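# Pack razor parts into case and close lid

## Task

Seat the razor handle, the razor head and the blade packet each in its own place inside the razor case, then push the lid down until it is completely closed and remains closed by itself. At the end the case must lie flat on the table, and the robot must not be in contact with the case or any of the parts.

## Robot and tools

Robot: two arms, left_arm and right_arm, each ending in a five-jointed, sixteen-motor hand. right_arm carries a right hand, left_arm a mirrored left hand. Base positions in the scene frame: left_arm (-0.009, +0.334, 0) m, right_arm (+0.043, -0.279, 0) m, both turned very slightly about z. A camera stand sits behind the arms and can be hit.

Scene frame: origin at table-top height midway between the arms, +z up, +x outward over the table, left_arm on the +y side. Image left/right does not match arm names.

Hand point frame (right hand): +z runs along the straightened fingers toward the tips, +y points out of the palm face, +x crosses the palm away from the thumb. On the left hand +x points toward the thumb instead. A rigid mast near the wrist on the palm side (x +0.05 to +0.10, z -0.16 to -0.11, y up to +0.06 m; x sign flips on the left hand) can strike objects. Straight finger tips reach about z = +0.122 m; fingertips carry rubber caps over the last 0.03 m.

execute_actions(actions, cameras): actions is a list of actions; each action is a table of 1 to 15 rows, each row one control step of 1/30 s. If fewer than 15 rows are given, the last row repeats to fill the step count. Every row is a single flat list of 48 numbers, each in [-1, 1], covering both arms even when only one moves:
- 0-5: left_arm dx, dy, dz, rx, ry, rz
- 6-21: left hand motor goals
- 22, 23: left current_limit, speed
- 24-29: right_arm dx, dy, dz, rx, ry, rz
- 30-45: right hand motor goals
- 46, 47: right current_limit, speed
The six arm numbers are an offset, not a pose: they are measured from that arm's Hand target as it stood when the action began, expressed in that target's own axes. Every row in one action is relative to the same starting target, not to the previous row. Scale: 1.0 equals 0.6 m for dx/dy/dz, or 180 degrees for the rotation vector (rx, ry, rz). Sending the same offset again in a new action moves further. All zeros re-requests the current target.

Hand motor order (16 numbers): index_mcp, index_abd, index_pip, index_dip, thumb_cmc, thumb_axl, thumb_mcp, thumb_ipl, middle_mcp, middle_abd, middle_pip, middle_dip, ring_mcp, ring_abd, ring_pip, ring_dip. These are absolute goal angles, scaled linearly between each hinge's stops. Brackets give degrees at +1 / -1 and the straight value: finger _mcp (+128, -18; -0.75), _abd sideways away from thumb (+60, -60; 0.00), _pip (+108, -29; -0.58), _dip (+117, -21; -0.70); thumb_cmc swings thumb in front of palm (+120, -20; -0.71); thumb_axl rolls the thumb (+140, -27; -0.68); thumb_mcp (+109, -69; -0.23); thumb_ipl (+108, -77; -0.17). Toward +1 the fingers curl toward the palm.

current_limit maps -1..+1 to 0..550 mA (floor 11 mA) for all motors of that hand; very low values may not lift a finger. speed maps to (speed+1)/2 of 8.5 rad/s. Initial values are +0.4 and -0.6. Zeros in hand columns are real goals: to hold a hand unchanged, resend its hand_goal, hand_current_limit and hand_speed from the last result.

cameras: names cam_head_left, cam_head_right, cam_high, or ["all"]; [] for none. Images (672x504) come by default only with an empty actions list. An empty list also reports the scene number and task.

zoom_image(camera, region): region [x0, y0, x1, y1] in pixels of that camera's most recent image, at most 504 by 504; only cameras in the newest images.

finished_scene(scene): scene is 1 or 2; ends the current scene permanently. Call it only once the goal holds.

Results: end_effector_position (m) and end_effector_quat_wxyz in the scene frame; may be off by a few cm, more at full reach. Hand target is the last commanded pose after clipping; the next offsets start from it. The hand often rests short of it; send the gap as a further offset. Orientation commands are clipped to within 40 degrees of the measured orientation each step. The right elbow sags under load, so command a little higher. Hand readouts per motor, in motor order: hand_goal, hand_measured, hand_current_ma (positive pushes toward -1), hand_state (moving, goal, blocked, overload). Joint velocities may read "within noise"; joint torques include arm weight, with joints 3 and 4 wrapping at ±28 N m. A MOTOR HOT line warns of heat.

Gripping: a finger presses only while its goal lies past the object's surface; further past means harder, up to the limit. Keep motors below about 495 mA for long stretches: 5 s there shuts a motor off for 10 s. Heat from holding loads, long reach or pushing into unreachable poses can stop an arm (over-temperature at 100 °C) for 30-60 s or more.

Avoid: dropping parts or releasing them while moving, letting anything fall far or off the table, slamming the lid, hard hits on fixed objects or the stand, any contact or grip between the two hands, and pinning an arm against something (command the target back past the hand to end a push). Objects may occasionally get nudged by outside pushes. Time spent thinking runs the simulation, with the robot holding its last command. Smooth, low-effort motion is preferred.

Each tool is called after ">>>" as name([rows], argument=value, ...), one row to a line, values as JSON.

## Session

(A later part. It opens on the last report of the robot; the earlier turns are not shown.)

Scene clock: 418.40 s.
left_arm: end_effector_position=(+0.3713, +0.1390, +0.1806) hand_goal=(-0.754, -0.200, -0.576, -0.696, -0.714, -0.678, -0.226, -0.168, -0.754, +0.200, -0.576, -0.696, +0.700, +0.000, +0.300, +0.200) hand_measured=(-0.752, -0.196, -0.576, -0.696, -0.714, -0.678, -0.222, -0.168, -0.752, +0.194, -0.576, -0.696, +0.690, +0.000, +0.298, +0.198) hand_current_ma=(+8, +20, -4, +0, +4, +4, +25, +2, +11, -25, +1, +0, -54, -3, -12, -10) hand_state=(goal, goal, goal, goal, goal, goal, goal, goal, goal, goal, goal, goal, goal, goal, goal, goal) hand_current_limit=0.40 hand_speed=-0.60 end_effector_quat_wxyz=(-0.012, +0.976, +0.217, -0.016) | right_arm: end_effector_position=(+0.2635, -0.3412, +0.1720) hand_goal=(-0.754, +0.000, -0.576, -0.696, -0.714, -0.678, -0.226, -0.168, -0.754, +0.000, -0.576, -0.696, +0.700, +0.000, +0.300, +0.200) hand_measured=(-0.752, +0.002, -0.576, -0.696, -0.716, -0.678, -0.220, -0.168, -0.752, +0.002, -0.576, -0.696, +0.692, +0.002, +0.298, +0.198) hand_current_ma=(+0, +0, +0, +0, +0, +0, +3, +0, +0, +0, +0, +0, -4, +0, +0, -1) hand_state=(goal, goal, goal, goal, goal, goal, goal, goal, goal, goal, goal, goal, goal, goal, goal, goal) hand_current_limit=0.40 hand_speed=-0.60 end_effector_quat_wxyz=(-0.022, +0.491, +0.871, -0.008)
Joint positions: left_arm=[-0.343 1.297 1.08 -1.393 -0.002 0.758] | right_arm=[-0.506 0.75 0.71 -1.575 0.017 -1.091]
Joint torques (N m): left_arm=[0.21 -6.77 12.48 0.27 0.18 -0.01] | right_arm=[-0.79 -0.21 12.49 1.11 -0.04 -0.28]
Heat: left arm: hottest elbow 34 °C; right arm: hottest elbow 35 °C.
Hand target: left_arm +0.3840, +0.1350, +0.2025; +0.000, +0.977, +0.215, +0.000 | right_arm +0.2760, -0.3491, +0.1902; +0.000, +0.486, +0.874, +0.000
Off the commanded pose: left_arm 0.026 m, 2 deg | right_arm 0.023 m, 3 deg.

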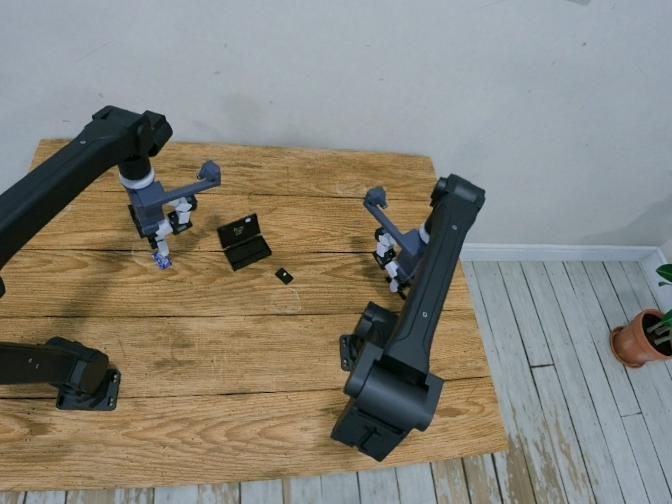

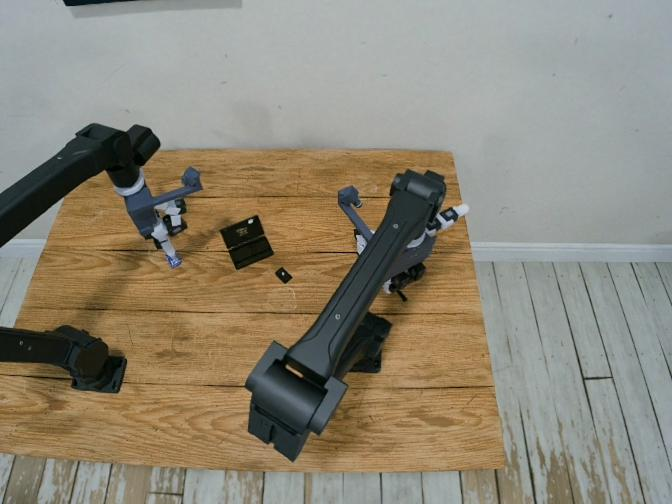

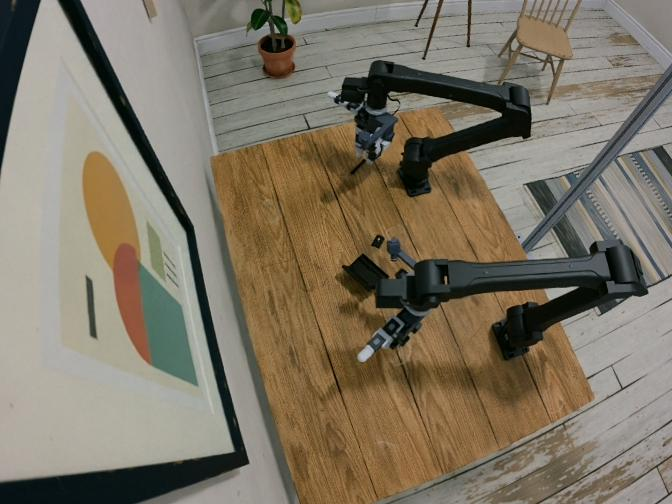

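>>> execute_actions([
  [[-0.0115,-0.032,0,0,0,-0.062,-0.754,-0.2,-0.576,-0.696,-0.714,-0.678,-0.226,-0.168,-0.754,0.2,-0.576,-0.696,0.7,0,0.3,0.2,0.4,-0.6,0,0,0.03,0,0,-0.02,-0.754,0,-0.576,-0.696,-0.714,-0.678,-0.226,-0.168,-0.754,0,-0.576,-0.696,0.7,0,0.3,0.2,0.4,-0.6]],
  [[0,0,0.0875,0,0,0,-0.754,-0.2,-0.576,-0.696,-0.714,-0.678,-0.226,-0.168,-0.754,0.2,-0.576,-0.696,0.7,0,0.3,0.2,0.4,-0.6,0,0,0.038,0,0,0,-0.754,0,-0.576,-0.696,-0.714,-0.678,-0.226,-0.168,-0.754,0,-0.576,-0.696,0.7,0,0.3,0.2,0.4,-0.6]],
], cameras=["cam_head_left","cam_head_right","cam_high"])

>>> zoom_image(camera="cam_head_left", region=[140, 235, 200, 295])

>>> zoom_image(camera="cam_head_right", region=[150, 235, 210, 295])

>>> zoom_image(camera="cam_head_left", region=[360, 255, 420, 315])

>>> zoom_image(camera="cam_head_right", region=[370, 255, 430, 315])

>>> zoom_image(camera="cam_high", region=[330, 135, 390, 195])

Scene clock: 470.67 s.
left_arm: end_effector_position=(+0.3678, +0.1551, +0.1477) hand_goal=(-0.754, -0.200, -0.576, -0.696, -0.714, -0.678, -0.226, -0.168, -0.754, +0.200, -0.576, -0.696, +0.700, +0.000, +0.300, +0.200) hand_measured=(-0.752, -0.196, -0.576, -0.696, -0.712, -0.678, -0.222, -0.168, -0.752, +0.196, -0.576, -0.696, +0.690, +0.000, +0.298, +0.198) hand_current_ma=(+8, +14, -4, +0, +9, +4, +25, +2, +8, -18, +0, +0, -45, -2, -12, -10) hand_state=(goal, goal, goal, goal, goal, goal, goal, goal, goal, goal, goal, goal, goal, goal, goal, goal) hand_current_limit=0.40 hand_speed=-0.60 end_effector_quat_wxyz=(-0.004, +0.950, +0.312, -0.007) | right_arm: end_effector_position=(+0.2763, -0.3479, +0.1542) hand_goal=(-0.754, +0.000, -0.576, -0.696, -0.714, -0.678, -0.226, -0.168, -0.754, +0.000, -0.576, -0.696, +0.700, +0.000, +0.300, +0.200) hand_measured=(-0.754, +0.002, -0.576, -0.696, -0.716, -0.678, -0.220, -0.168, -0.754, +0.002, -0.576, -0.696, +0.692, +0.002, +0.298, +0.198) hand_current_ma=(+0, +0, +0, +0, +0, +0, +3, +0, +0, +0, +0, +0, -4, +0, +0, -1) hand_state=(goal, goal, goal, goal, goal, goal, goal, goal, goal, goal, goal, goal, goal, goal, goal, goal) hand_current_limit=0.40 hand_speed=-0.60 end_effector_quat_wxyz=(+0.002, +0.460, +0.888, -0.002)
Joint positions: left_arm=[-0.347 1.263 0.955 -1.278 0.003 0.555] | right_arm=[-0.536 0.78 0.666 -1.452 0.004 -1.192]
Joint torques (N m): left_arm=[-1.08 -5.83 8.79 1.14 -0.05 -0.22] | right_arm=[-0.62 -0.5 8.31 1.26 -0.07 -0.26]
Heat: left arm: hottest elbow 36 °C; right arm: hottest elbow 38 °C.
Hand target: left_arm +0.3698, +0.1494, +0.1501; +0.000, +0.951, +0.309, +0.000 | right_arm +0.2760, -0.3491, +0.1493; +0.000, +0.458, +0.889, +0.000
Off the commanded pose: left_arm 0.006 m, 1 deg | right_arm 0.005 m, 0 deg.

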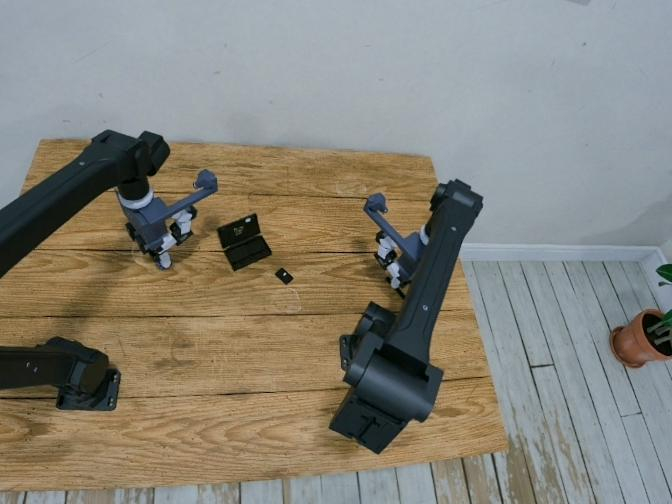

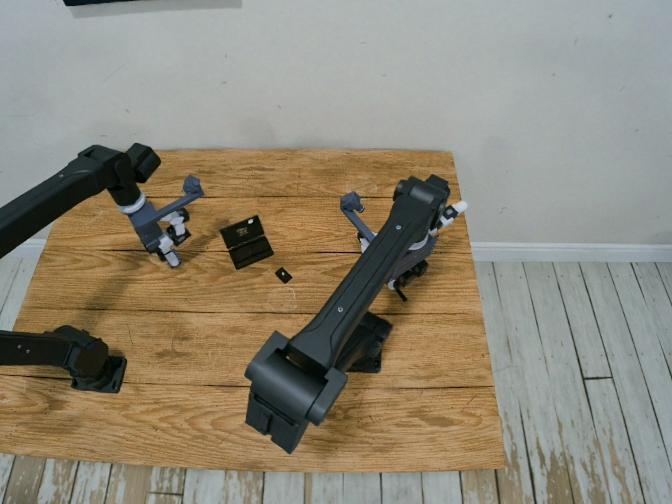

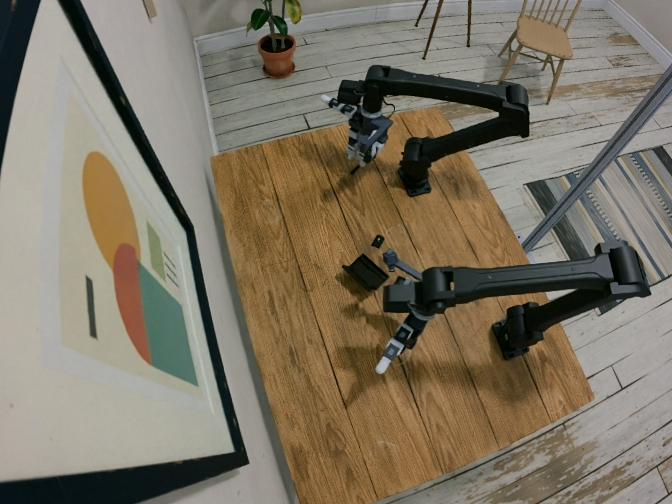

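Scaled by 8.400 from the camera's 672x504 image, which has a finer 960x720 frame.

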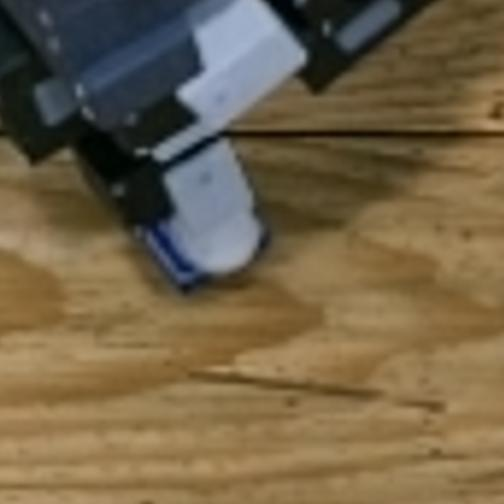

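Scaled by 8.400 from the camera's 672x504 image, which has a finer 960x720 frame.

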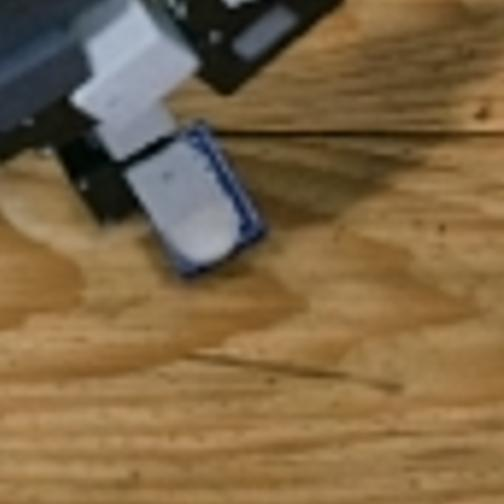

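Scaled by 8.400 from the camera's 672x504 image, which has a finer 960x720 frame.

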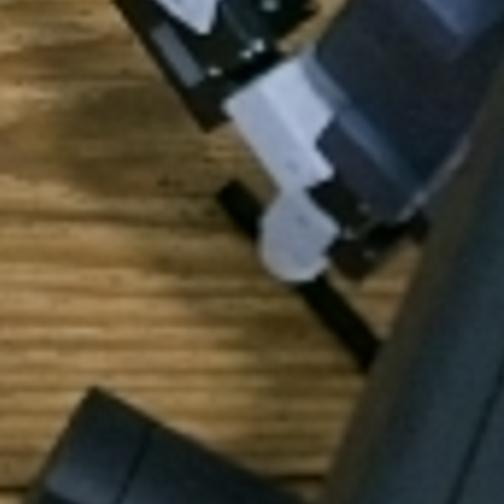

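Scaled by 8.400 from the camera's 672x504 image, which has a finer 960x720 frame.

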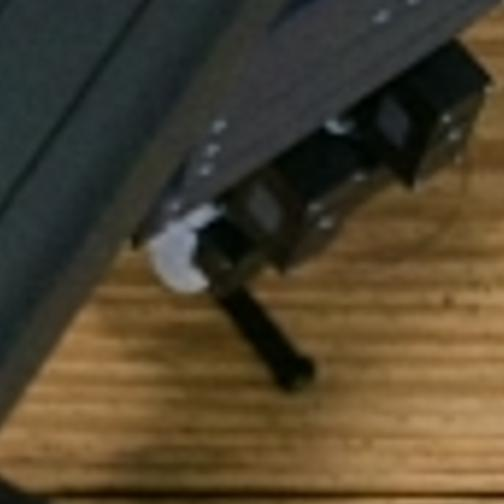

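Scaled by 8.400 from the camera's 672x504 image, which has a finer 960x720 frame.

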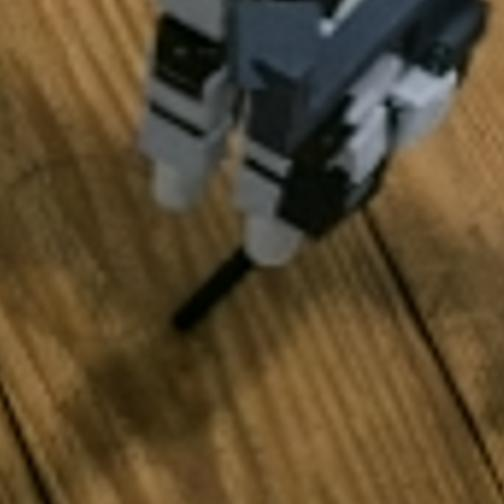

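>>> execute_actions([
  [[0,0,0.028,0,0,0,-0.754,-0.2,-0.576,-0.696,-0.714,-0.678,-0.226,-0.168,-0.754,0.2,-0.576,-0.696,0.7,0,0.3,0.2,0.4,-0.6,0,0,0.032,0,0,0,-0.754,0,-0.576,-0.696,-0.714,-0.678,-0.226,-0.168,-0.754,0,-0.576,-0.696,0.7,0,0.3,0.2,0.4,-0.6]],
], cameras=["cam_head_left","cam_head_right","cam_high"])

>>> zoom_image(camera="cam_head_right", region=[150, 235, 210, 295])

>>> zoom_image(camera="cam_head_left", region=[360, 255, 420, 315])

>>> zoom_image(camera="cam_high", region=[330, 135, 390, 195])

Scene clock: 490.17 s.
left_arm: end_effector_position=(+0.3720, +0.1535, +0.1423) hand_goal=(-0.754, -0.200, -0.576, -0.696, -0.714, -0.678, -0.226, -0.168, -0.754, +0.200, -0.576, -0.696, +0.700, +0.000, +0.300, +0.200) hand_measured=(-0.752, -0.196, -0.576, -0.696, -0.712, -0.678, -0.222, -0.168, -0.752, +0.196, -0.576, -0.696, +0.690, +0.000, +0.298, +0.198) hand_current_ma=(+6, +14, -4, +0, +8, +4, +25, +2, +5, -17, +0, +0, -45, -2, -12, -10) hand_state=(goal, goal, goal, goal, goal, goal, goal, goal, goal, goal, goal, goal, goal, goal, goal, goal) hand_current_limit=0.40 hand_speed=-0.60 end_effector_quat_wxyz=(+0.005, +0.950, +0.312, +0.003) | right_arm: end_effector_position=(+0.2764, -0.3480, +0.1347) hand_goal=(-0.754, +0.000, -0.576, -0.696, -0.714, -0.678, -0.226, -0.168, -0.754, +0.000, -0.576, -0.696, +0.700, +0.000, +0.300, +0.200) hand_measured=(-0.754, +0.002, -0.576, -0.696, -0.716, -0.678, -0.220, -0.168, -0.754, +0.002, -0.576, -0.696, +0.692, +0.002, +0.298, +0.198) hand_current_ma=(+0, +0, +0, +0, +0, +0, +3, +0, +0, +0, +0, +0, -4, +0, +0, -1) hand_state=(goal, goal, goal, goal, goal, goal, goal, goal, goal, goal, goal, goal, goal, goal, goal, goal) hand_current_limit=0.40 hand_speed=-0.60 end_effector_quat_wxyz=(+0.002, +0.460, +0.888, -0.002)
Joint positions: left_arm=[-0.347 1.264 0.935 -1.231 0.003 0.555] | right_arm=[-0.536 0.791 0.619 -1.394 0.004 -1.193]
Joint torques (N m): left_arm=[-0.97 -4.78 7.77 1.13 -0.05 -0.2] | right_arm=[-0.56 -0.5 8.31 1.25 -0.06 -0.26]
Heat: left arm: hottest elbow 35 °C; right arm: hottest elbow 35 °C.
Hand target: left_arm +0.3697, +0.1495, +0.1332; +0.000, +0.951, +0.309, +0.000 | right_arm +0.2760, -0.3491, +0.1301; +0.000, +0.458, +0.889, +0.000
Off the commanded pose: left_arm 0.010 m, 1 deg | right_arm 0.005 m, 0 deg.

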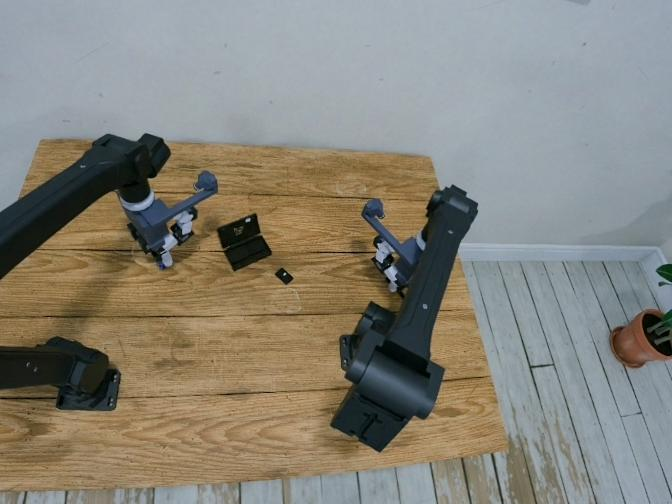

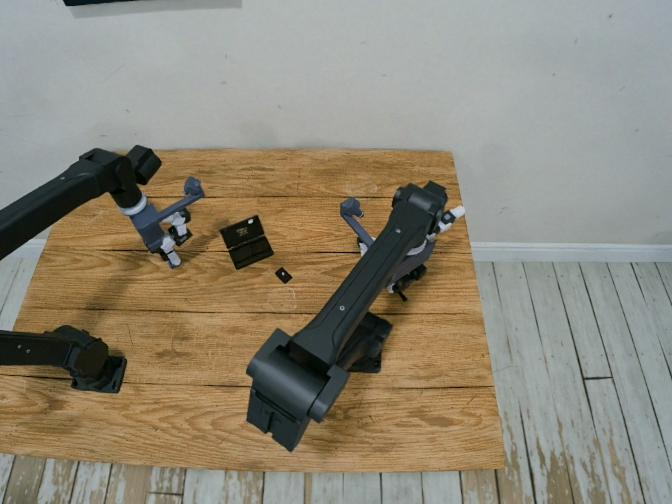

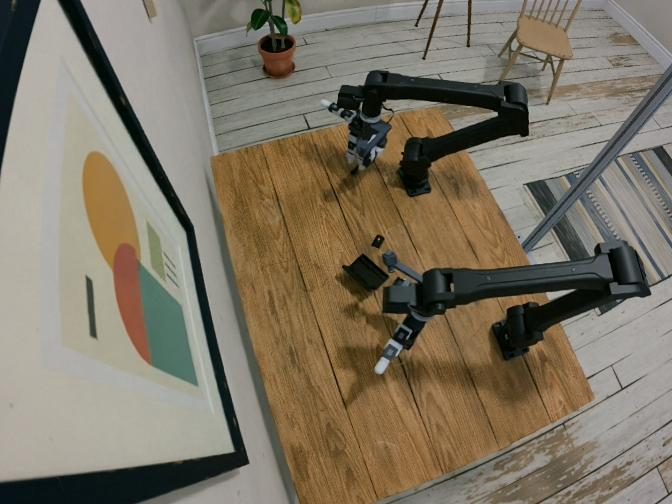

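Scaled by 8.400 from the camera's 672x504 image, which has a finer 960x720 frame.

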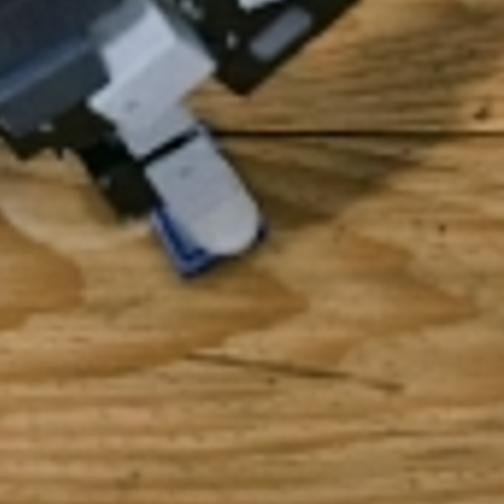

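Scaled by 8.400 from the camera's 672x504 image, which has a finer 960x720 frame.

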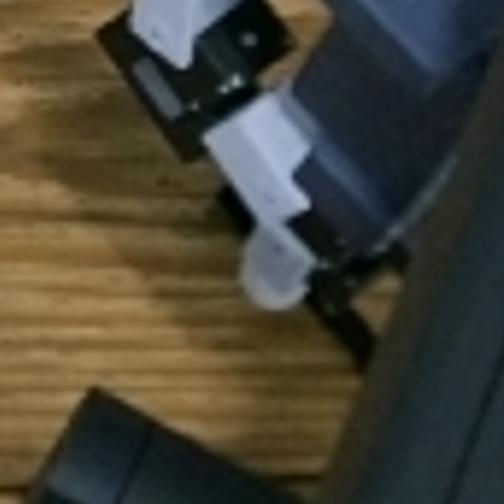

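Scaled by 8.400 from the camera's 672x504 image, which has a finer 960x720 frame.

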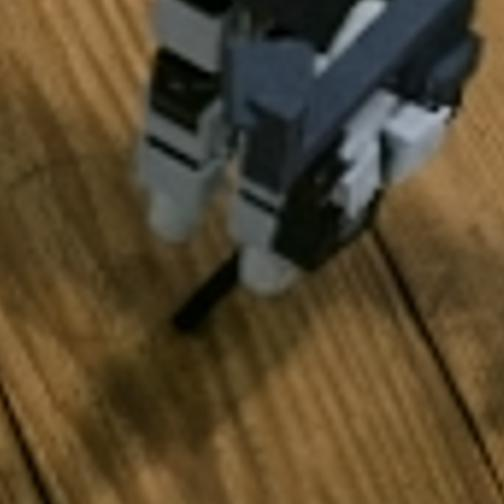

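>>> execute_actions([
  [[-0.0047,-0.0034,0.015,0,0,0,-0.754,-0.2,-0.576,-0.696,-0.714,-0.678,-0.226,-0.168,-0.754,0.2,-0.576,-0.696,0.7,0,0.3,0.2,0.4,-0.6,0.0083,-0.004,0.0,0,0,0,-0.754,0,-0.576,-0.696,-0.714,-0.678,-0.226,-0.168,-0.754,0,-0.576,-0.696,0.7,0,0.3,0.2,0.4,-0.6]],
  [[0,0,0,0,0,0,-0.754,-0.2,-0.576,-0.696,-0.714,-0.678,-0.226,-0.168,-0.754,0.2,-0.576,-0.696,0.7,0,0.3,0.2,0.4,-0.6,0,0,0.016,0,0,0,-0.754,0,-0.576,-0.696,-0.714,-0.678,-0.226,-0.168,-0.754,0,-0.576,-0.696,0.7,0,0.3,0.2,0.4,-0.6]],
], cameras=["cam_head_left","cam_head_right","cam_high"])

>>> zoom_image(camera="cam_head_right", region=[150, 235, 210, 295])

>>> zoom_image(camera="cam_head_left", region=[360, 255, 420, 315])

>>> zoom_image(camera="cam_high", region=[330, 135, 390, 195])

Scene clock: 511.53 s.
left_arm: end_effector_position=(+0.3699, +0.1530, +0.1352) hand_goal=(-0.754, -0.200, -0.576, -0.696, -0.714, -0.678, -0.226, -0.168, -0.754, +0.200, -0.576, -0.696, +0.700, +0.000, +0.300, +0.200) hand_measured=(-0.752, -0.196, -0.576, -0.696, -0.712, -0.678, -0.222, -0.168, -0.752, +0.206, -0.576, -0.696, +0.690, +0.000, +0.298, +0.198) hand_current_ma=(+5, +14, -4, +0, +8, +4, +25, +2, +6, +22, +3, +2, -45, -2, -12, -10) hand_state=(goal, goal, goal, goal, goal, goal, goal, goal, goal, goal, goal, goal, goal, goal, goal, goal) hand_current_limit=0.40 hand_speed=-0.60 end_effector_quat_wxyz=(+0.006, +0.950, +0.312, +0.005) | right_arm: end_effector_position=(+0.2723, -0.3452, +0.1234) hand_goal=(-0.754, +0.000, -0.576, -0.696, -0.714, -0.678, -0.226, -0.168, -0.754, +0.000, -0.576, -0.696, +0.700, +0.000, +0.300, +0.200) hand_measured=(-0.754, +0.000, -0.576, -0.696, -0.716, -0.678, -0.220, -0.168, -0.754, +0.002, -0.576, -0.696, +0.692, +0.002, +0.298, +0.198) hand_current_ma=(+0, +0, +0, +0, +0, +0, +3, +0, +0, +0, +0, +0, -4, +0, +0, -1) hand_state=(goal, goal, goal, goal, goal, goal, goal, goal, goal, goal, goal, goal, goal, goal, goal, goal) hand_current_limit=0.40 hand_speed=-0.60 end_effector_quat_wxyz=(-0.003, +0.459, +0.888, -0.002)
Joint positions: left_arm=[-0.351 1.264 0.915 -1.207 0.003 0.551] | right_arm=[-0.536 0.789 0.59 -1.376 0.004 -1.195]
Joint torques (N m): left_arm=[-1.03 -4.54 7.41 1.21 -0.03 -0.19] | right_arm=[-0.79 -1.26 8.09 1.24 -0.06 -0.26]
Heat: left arm: hottest elbow 35 °C; right arm: hottest elbow 34 °C.
Hand target: left_arm +0.3662, +0.1495, +0.1243; +0.000, +0.951, +0.309, +0.000 | right_arm +0.2712, -0.3465, +0.1205; +0.000, +0.458, +0.889, +0.000
Off the commanded pose: left_arm 0.012 m, 1 deg | right_arm 0.003 m, 0 deg.

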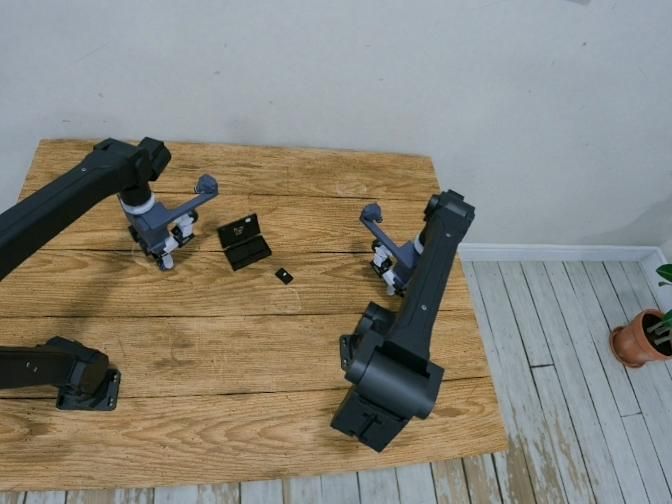

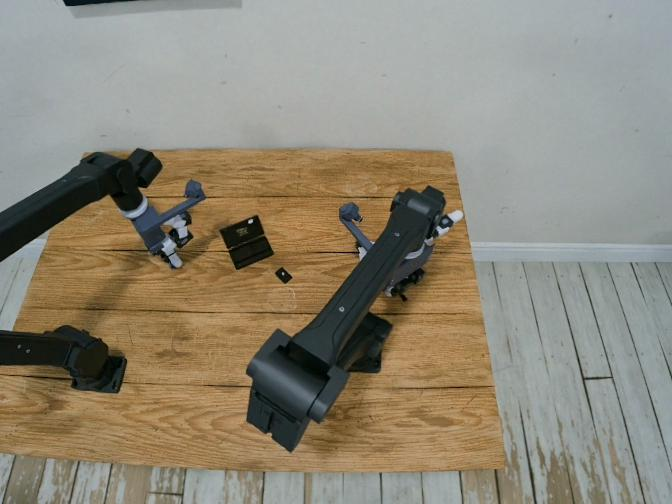

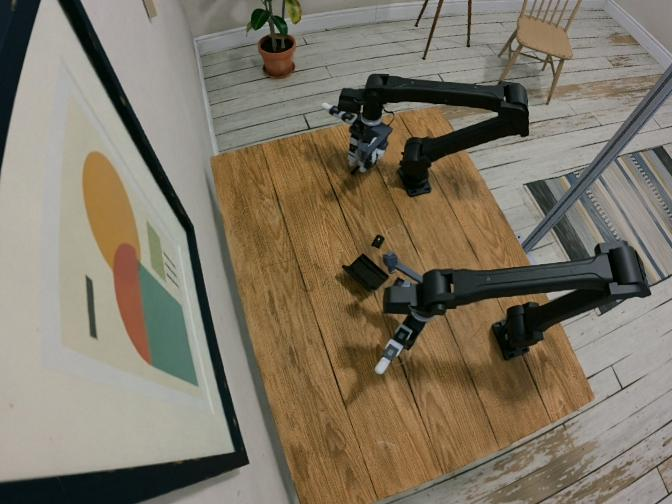

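Scaled by 8.400 from the camera's 672x504 image, which has a finer 960x720 frame.

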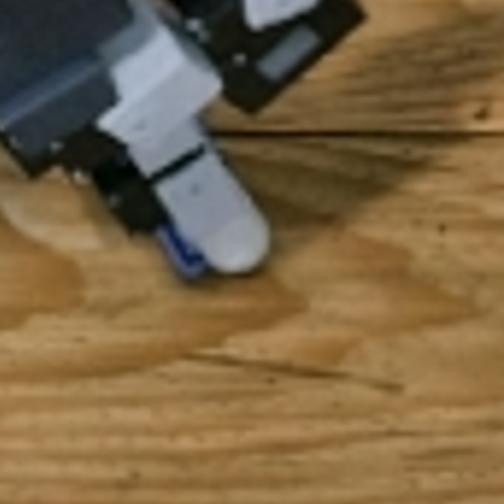

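Scaled by 8.400 from the camera's 672x504 image, which has a finer 960x720 frame.

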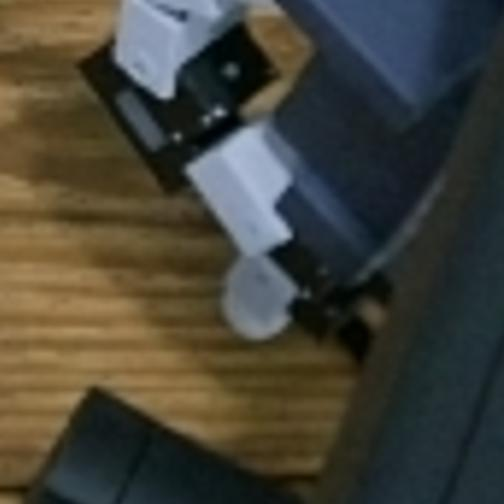

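Scaled by 8.400 from the camera's 672x504 image, which has a finer 960x720 frame.

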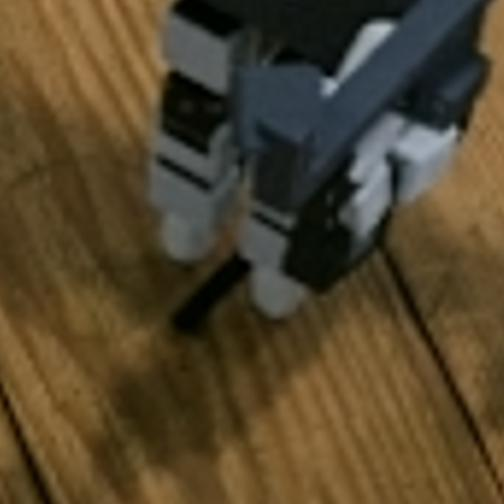

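>>> execute_actions([
  [[-0.005,-0.0046,-0.05,0,0,0,-0.754,-0.2,-0.576,-0.696,-0.714,-0.678,-0.226,-0.168,-0.754,0.2,-0.576,-0.696,0.7,0,0.3,0.2,0.4,-0.6,0,0,0,0,0,0,-0.754,0.25,-0.576,-0.696,-0.714,-0.678,-0.226,-0.168,-0.754,-0.25,-0.576,-0.696,0.7,0,0.3,0.2,0.4,-0.8]],
  [[0,0,0,0,0,0,-0.754,-0.2,-0.576,-0.696,-0.714,-0.678,-0.226,-0.168,-0.754,0.2,-0.576,-0.696,0.7,0,0.3,0.2,0.4,-0.6,0,0,0,0,0,0,-0.754,0.25,-0.576,-0.696,-0.714,-0.678,-0.226,-0.168,-0.754,-0.25,-0.576,-0.696,0.7,0,0.3,0.2,0.4,-0.8]],
  [[0,0,0.045,0,0,0,-0.754,-0.2,-0.576,-0.696,-0.714,-0.678,-0.226,-0.168,-0.754,0.2,-0.576,-0.696,0.7,0,0.3,0.2,0.4,-0.6,-0.0033,0.0026,-0.02,0,0,0,-0.754,0.25,-0.576,-0.696,-0.714,-0.678,-0.226,-0.168,-0.754,-0.25,-0.576,-0.696,0.7,0,0.3,0.2,0.4,-0.8]],
], cameras=["cam_head_left","cam_head_right","cam_high"])

>>> zoom_image(camera="cam_head_right", region=[150, 235, 210, 295])

>>> zoom_image(camera="cam_head_left", region=[140, 235, 200, 295])

>>> zoom_image(camera="cam_high", region=[330, 135, 390, 195])

Scene clock: 564.73 s.
left_arm: end_effector_position=(+0.3651, +0.1536, +0.1373) hand_goal=(-0.754, -0.200, -0.576, -0.696, -0.714, -0.678, -0.226, -0.168, -0.754, +0.200, -0.576, -0.696, +0.700, +0.000, +0.300, +0.200) hand_measured=(-0.752, -0.196, -0.576, -0.696, -0.712, -0.678, -0.222, -0.168, -0.752, +0.202, -0.574, -0.696, +0.690, +0.000, +0.298, +0.198) hand_current_ma=(+5, +13, -4, +0, +7, +4, +25, +2, +9, +9, +7, +3, -45, -2, -12, -10) hand_state=(goal, goal, goal, goal, goal, goal, goal, goal, goal, goal, goal, goal, goal, goal, goal, goal) hand_current_limit=0.40 hand_speed=-0.60 end_effector_quat_wxyz=(+0.006, +0.950, +0.312, +0.004) | right_arm: end_effector_position=(+0.2710, -0.3443, +0.1231) hand_goal=(-0.754, +0.250, -0.576, -0.696, -0.714, -0.678, -0.226, -0.168, -0.754, -0.250, -0.576, -0.696, +0.700, +0.000, +0.300, +0.200) hand_measured=(-0.752, +0.104, -0.576, -0.696, -0.716, -0.678, -0.220, -0.168, -0.754, -0.098, -0.576, -0.696, +0.692, +0.002, +0.298, +0.198) hand_current_ma=(+0, -347, +0, +0, +0, +0, +3, +0, +0, +373, +0, +0, -4, +0, +0, -1) hand_state=(goal, blocked, goal, goal, goal, goal, goal, goal, goal, blocked, goal, goal, goal, goal, goal, goal) hand_current_limit=0.40 hand_speed=-0.80 end_effector_quat_wxyz=(-0.006, +0.459, +0.888, -0.001)
Joint positions: left_arm=[-0.354 1.25 0.909 -1.216 0.003 0.547] | right_arm=[-0.536 0.789 0.59 -1.383 0.004 -1.195]
Joint torques (N m): left_arm=[-0.91 -4.66 7.73 1.18 -0.04 -0.18] | right_arm=[-0.44 -1.26 10.69 0.34 -0.06 -0.22]
Heat: left arm: hottest elbow 34 °C; right arm: hottest elbow 32 °C.
Hand target: left_arm +0.3622, +0.1500, +0.1272; +0.000, +0.951, +0.309, +0.000 | right_arm +0.2736, -0.3472, +0.1325; +0.000, +0.458, +0.889, +0.000
Off the commanded pose: left_arm 0.011 m, 1 deg | right_arm 0.010 m, 1 deg.

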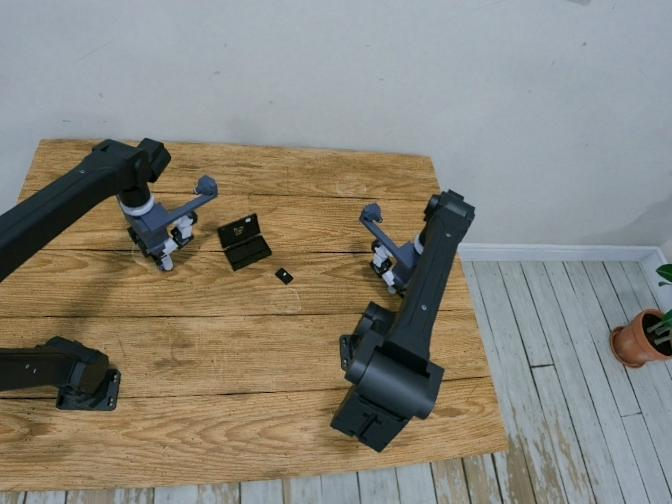

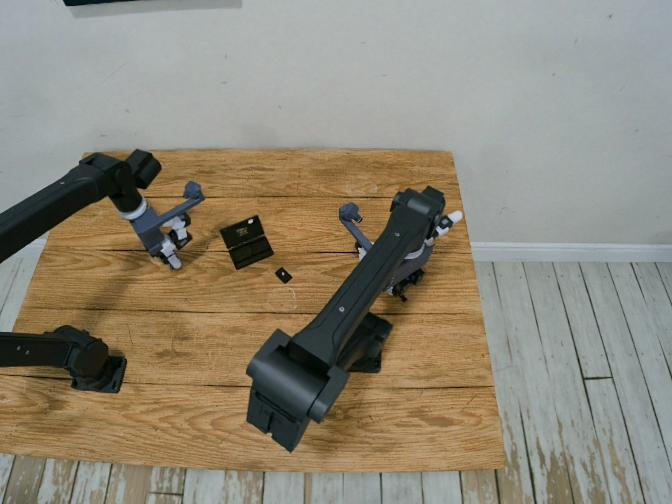

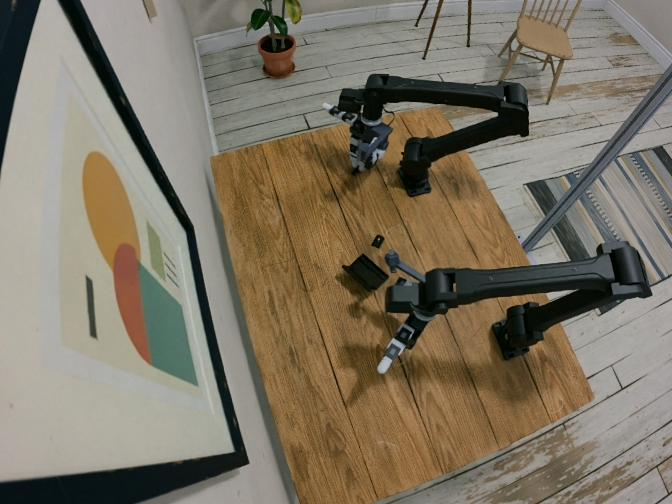

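Scaled by 8.400 from the camera's 672x504 image, which has a finer 960x720 frame.

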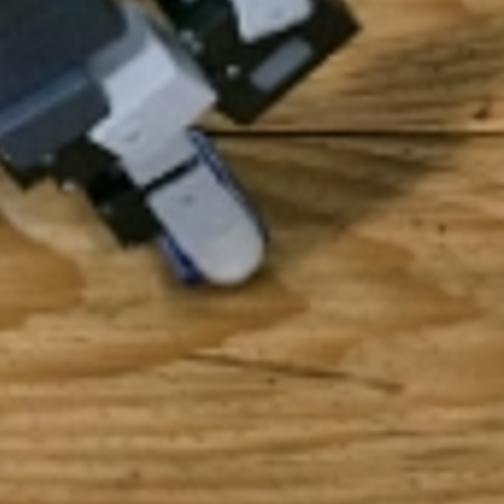

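Scaled by 8.400 from the camera's 672x504 image, which has a finer 960x720 frame.

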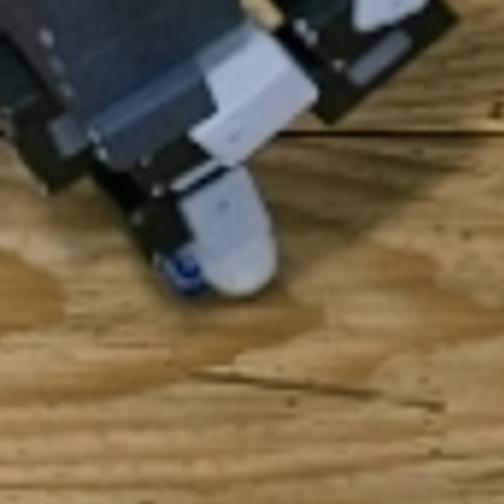

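Scaled by 8.400 from the camera's 672x504 image, which has a finer 960x720 frame.

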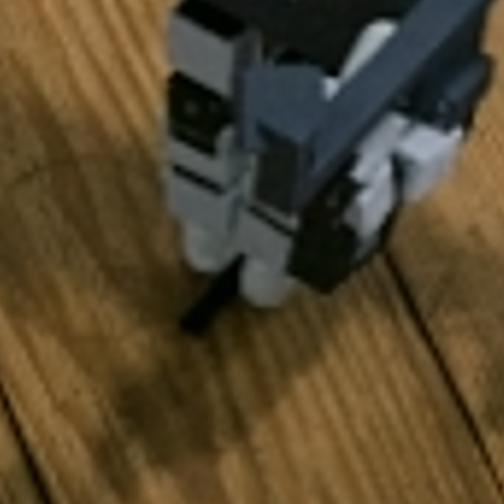

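>>> execute_actions([
  [[-0.0094,-0.0069,-0.05,0,0,0,-0.754,-0.2,-0.576,-0.696,-0.714,-0.678,-0.226,-0.168,-0.754,0.2,-0.576,-0.696,0.7,0,0.3,0.2,0.4,-0.6,-0.0033,0.0026,-0.02,0,0,0,-0.754,0.25,-0.576,-0.696,-0.714,-0.678,-0.226,-0.168,-0.754,-0.25,-0.576,-0.696,0.7,0,0.3,0.2,0.4,-0.8]],
  [[0,0,0.062,0,0,0,-0.754,-0.2,-0.576,-0.696,-0.714,-0.678,-0.226,-0.168,-0.754,0.2,-0.576,-0.696,0.7,0,0.3,0.2,0.4,-0.6,0,0,-0.02,0,0,0,-0.754,0.25,-0.576,-0.696,-0.714,-0.678,-0.226,-0.168,-0.754,-0.25,-0.576,-0.696,0.7,0,0.3,0.2,0.4,-0.8]],
], cameras=["cam_head_left","cam_head_right","cam_high"])

>>> zoom_image(camera="cam_head_right", region=[150, 235, 210, 295])

>>> zoom_image(camera="cam_high", region=[330, 135, 390, 195])

Scene clock: 574.77 s.
left_arm: end_effector_position=(+0.3573, +0.1525, +0.1322) hand_goal=(-0.754, -0.200, -0.576, -0.696, -0.714, -0.678, -0.226, -0.168, -0.754, +0.200, -0.576, -0.696, +0.700, +0.000, +0.300, +0.200) hand_measured=(-0.762, -0.194, -0.580, -0.698, -0.712, -0.678, -0.222, -0.168, -0.754, +0.202, -0.574, -0.696, +0.690, +0.000, +0.298, +0.198) hand_current_ma=(-35, +28, -21, -6, +5, +4, +27, +2, +3, +6, +6, +3, -47, -2, -11, -10) hand_state=(goal, goal, goal, goal, goal, goal, goal, goal, goal, goal, goal, goal, goal, goal, goal, goal) hand_current_limit=0.40 hand_speed=-0.60 end_effector_quat_wxyz=(+0.006, +0.950, +0.311, +0.005) | right_arm: end_effector_position=(+0.2648, -0.3402, +0.1319) hand_goal=(-0.754, +0.250, -0.576, -0.696, -0.714, -0.678, -0.226, -0.168, -0.754, -0.250, -0.576, -0.696, +0.700, +0.000, +0.300, +0.200) hand_measured=(-0.752, +0.104, -0.576, -0.696, -0.716, -0.678, -0.220, -0.168, -0.754, -0.098, -0.576, -0.696, +0.692, +0.002, +0.298, +0.198) hand_current_ma=(+0, -347, +0, +0, +0, +0, +3, +0, +0, +373, +0, +0, -4, +0, +0, -1) hand_state=(goal, blocked, goal, goal, goal, goal, goal, goal, goal, blocked, goal, goal, goal, goal, goal, goal) hand_current_limit=0.40 hand_speed=-0.80 end_effector_quat_wxyz=(-0.025, +0.459, +0.888, +0.001)
Joint positions: left_arm=[-0.366 1.235 0.881 -1.201 0.002 0.538] | right_arm=[-0.536 0.789 0.618 -1.448 0.003 -1.195]
Joint torques (N m): left_arm=[-0.32 -4.13 7.45 1.33 0 -0.15] | right_arm=[-0.15 -1.61 13.34 0.24 -0.05 -0.16]
Heat: left arm: hottest elbow 34 °C; right arm: hottest elbow 33 °C.
Hand target: left_arm +0.3552, +0.1499, +0.1200; +0.000, +0.951, +0.309, +0.000 | right_arm +0.2761, -0.3479, +0.1566; +0.001, +0.458, +0.889, +0.000
Off the commanded pose: left_arm 0.013 m, 1 deg | right_arm 0.028 m, 3 deg.

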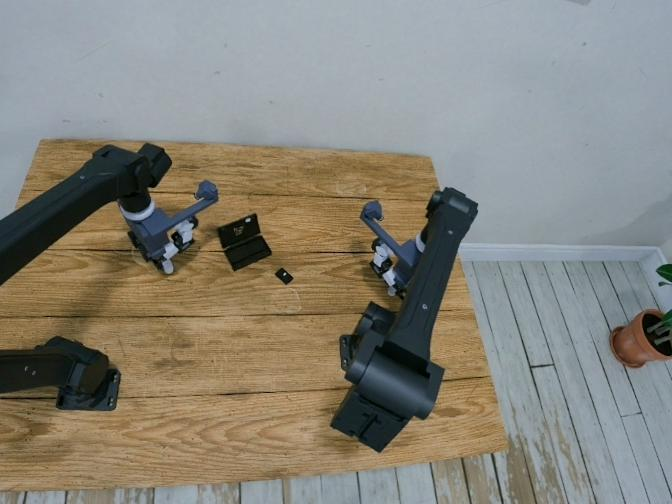

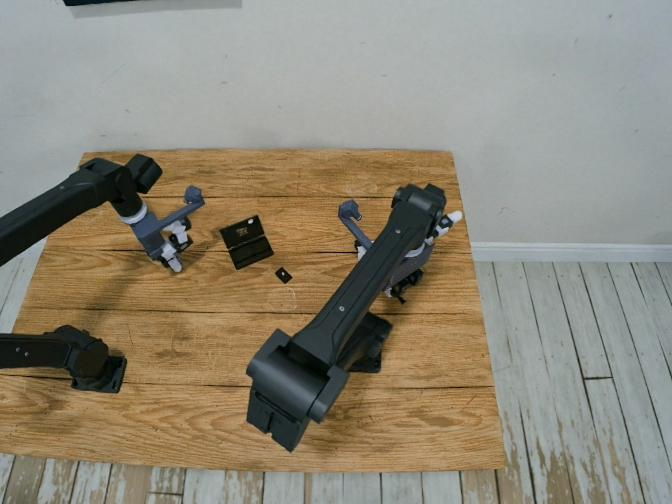

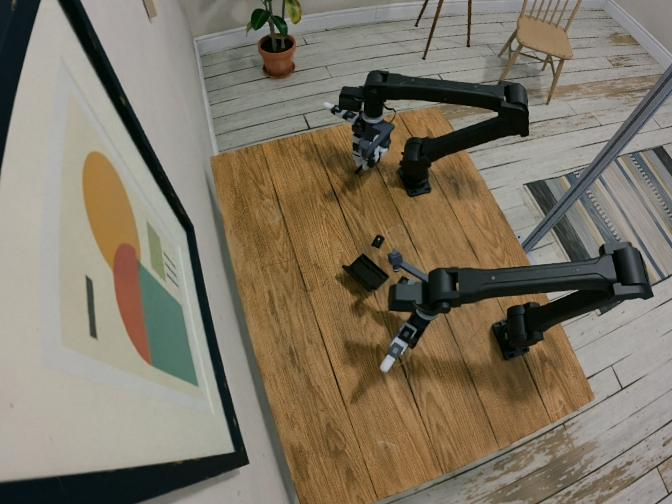

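Scaled by 8.400 from the camera's 672x504 image, which has a finer 960x720 frame.

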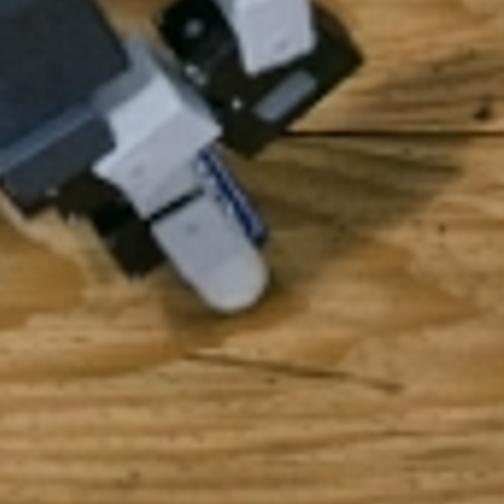

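Scaled by 8.400 from the camera's 672x504 image, which has a finer 960x720 frame.

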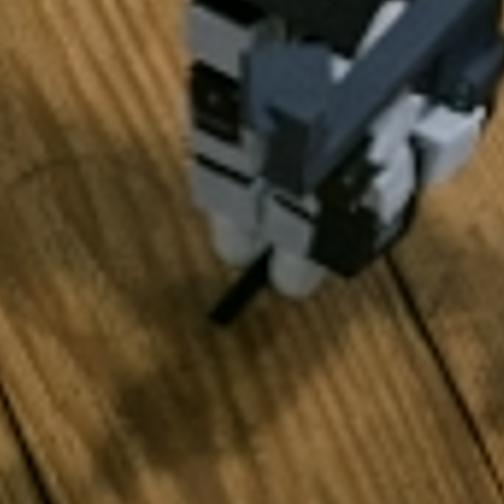

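>>> execute_actions([
  [[0.005,0.0147,-0.033,0,0,0,-0.754,-0.2,-0.576,-0.696,-0.714,-0.678,-0.226,-0.168,-0.754,0.2,-0.576,-0.696,0.7,0,0.3,0.2,0.4,-0.6,0,0,-0.05,0,0,0,-0.754,0.25,-0.576,-0.696,-0.714,-0.678,-0.226,-0.168,-0.754,-0.25,-0.576,-0.696,0.7,0,0.3,0.2,0.4,-0.8]],
], cameras=["cam_head_left","cam_head_right","cam_high"])

>>> zoom_image(camera="cam_head_right", region=[150, 235, 210, 295])

>>> zoom_image(camera="cam_high", region=[330, 135, 390, 195])

Scene clock: 590.20 s.
left_arm: end_effector_position=(+0.3537, +0.1535, +0.1313) hand_goal=(-0.754, -0.200, -0.576, -0.696, -0.714, -0.678, -0.226, -0.168, -0.754, +0.200, -0.576, -0.696, +0.700, +0.000, +0.300, +0.200) hand_measured=(-0.746, -0.210, -0.572, -0.696, -0.712, -0.678, -0.222, -0.168, -0.754, +0.202, -0.574, -0.696, +0.690, +0.000, +0.298, +0.198) hand_current_ma=(+42, -39, +16, +2, +5, +4, +27, +2, +4, +6, +6, +3, -47, -2, -11, -10) hand_state=(goal, goal, goal, goal, goal, goal, goal, goal, goal, goal, goal, goal, goal, goal, goal, goal) hand_current_limit=0.40 hand_speed=-0.60 end_effector_quat_wxyz=(-0.001, +0.950, +0.311, -0.002) | right_arm: end_effector_position=(+0.2683, -0.3424, +0.1662) hand_goal=(-0.754, +0.250, -0.576, -0.696, -0.714, -0.678, -0.226, -0.168, -0.754, -0.250, -0.576, -0.696, +0.700, +0.000, +0.300, +0.200) hand_measured=(-0.752, +0.104, -0.576, -0.696, -0.716, -0.678, -0.220, -0.168, -0.754, -0.098, -0.576, -0.696, +0.692, +0.002, +0.298, +0.198) hand_current_ma=(+0, -346, +0, +0, +0, +0, +3, +0, +0, +373, +0, +0, -4, +0, +0, -1) hand_state=(goal, blocked, goal, goal, goal, goal, goal, goal, goal, blocked, goal, goal, goal, goal, goal, goal) hand_current_limit=0.40 hand_speed=-0.80 end_effector_quat_wxyz=(-0.019, +0.459, +0.888, +0.000)
Joint positions: left_arm=[-0.369 1.237 0.885 -1.223 0.001 0.535] | right_arm=[-0.536 0.779 0.702 -1.531 0.003 -1.195]
Joint torques (N m): left_arm=[-1.08 -3.49 11.64 0.06 0.04 -0.21] | right_arm=[-0.09 -1.26 12.77 0.25 -0.03 -0.17]
Heat: left arm: hottest elbow 34 °C; right arm: hottest elbow 34 °C.
Hand target: left_arm +0.3627, +0.1446, +0.1398; +0.000, +0.951, +0.309, +0.000 | right_arm +0.2760, -0.3478, +0.1865; +0.000, +0.458, +0.889, +0.000
Off the commanded pose: left_arm 0.015 m, 0 deg | right_arm 0.022 m, 2 deg.

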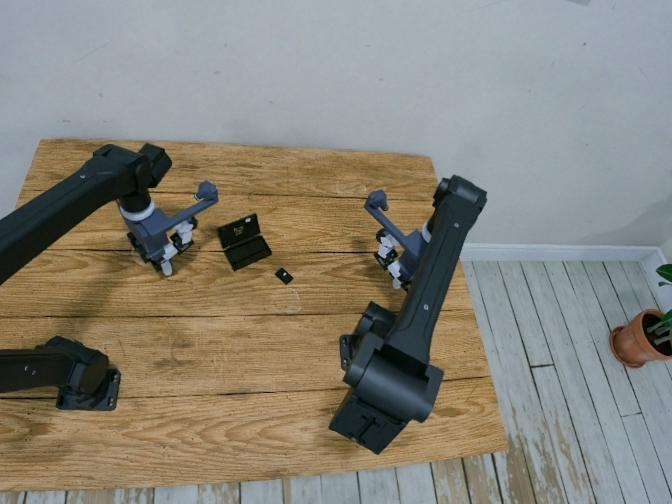

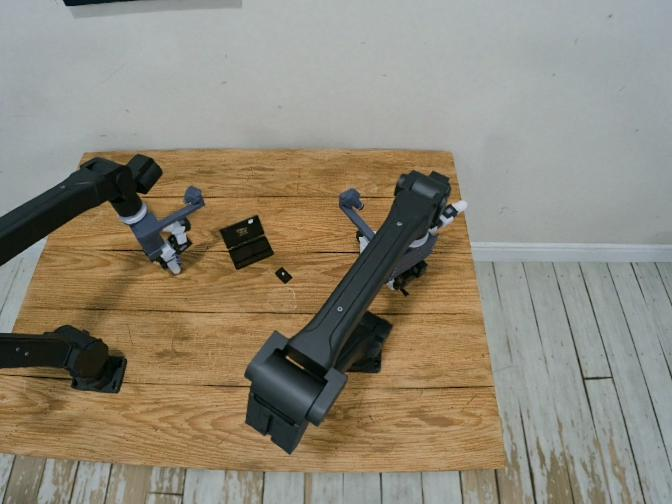

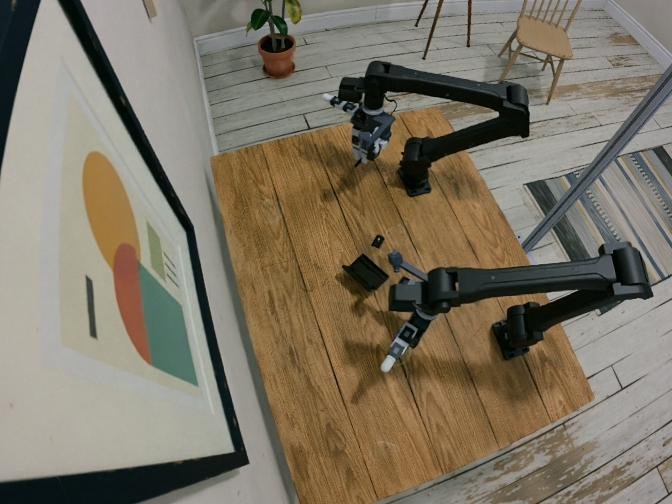

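Scaled by 8.400 from the camera's 672x504 image, which has a finer 960x720 frame.

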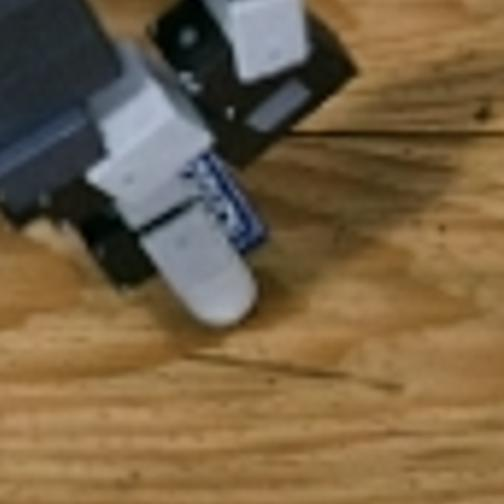

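Scaled by 8.400 from the camera's 672x504 image, which has a finer 960x720 frame.

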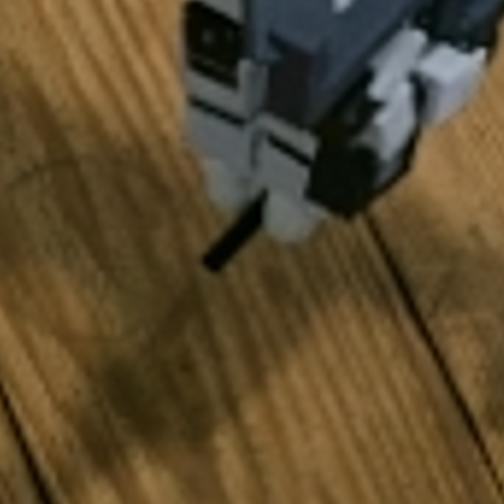

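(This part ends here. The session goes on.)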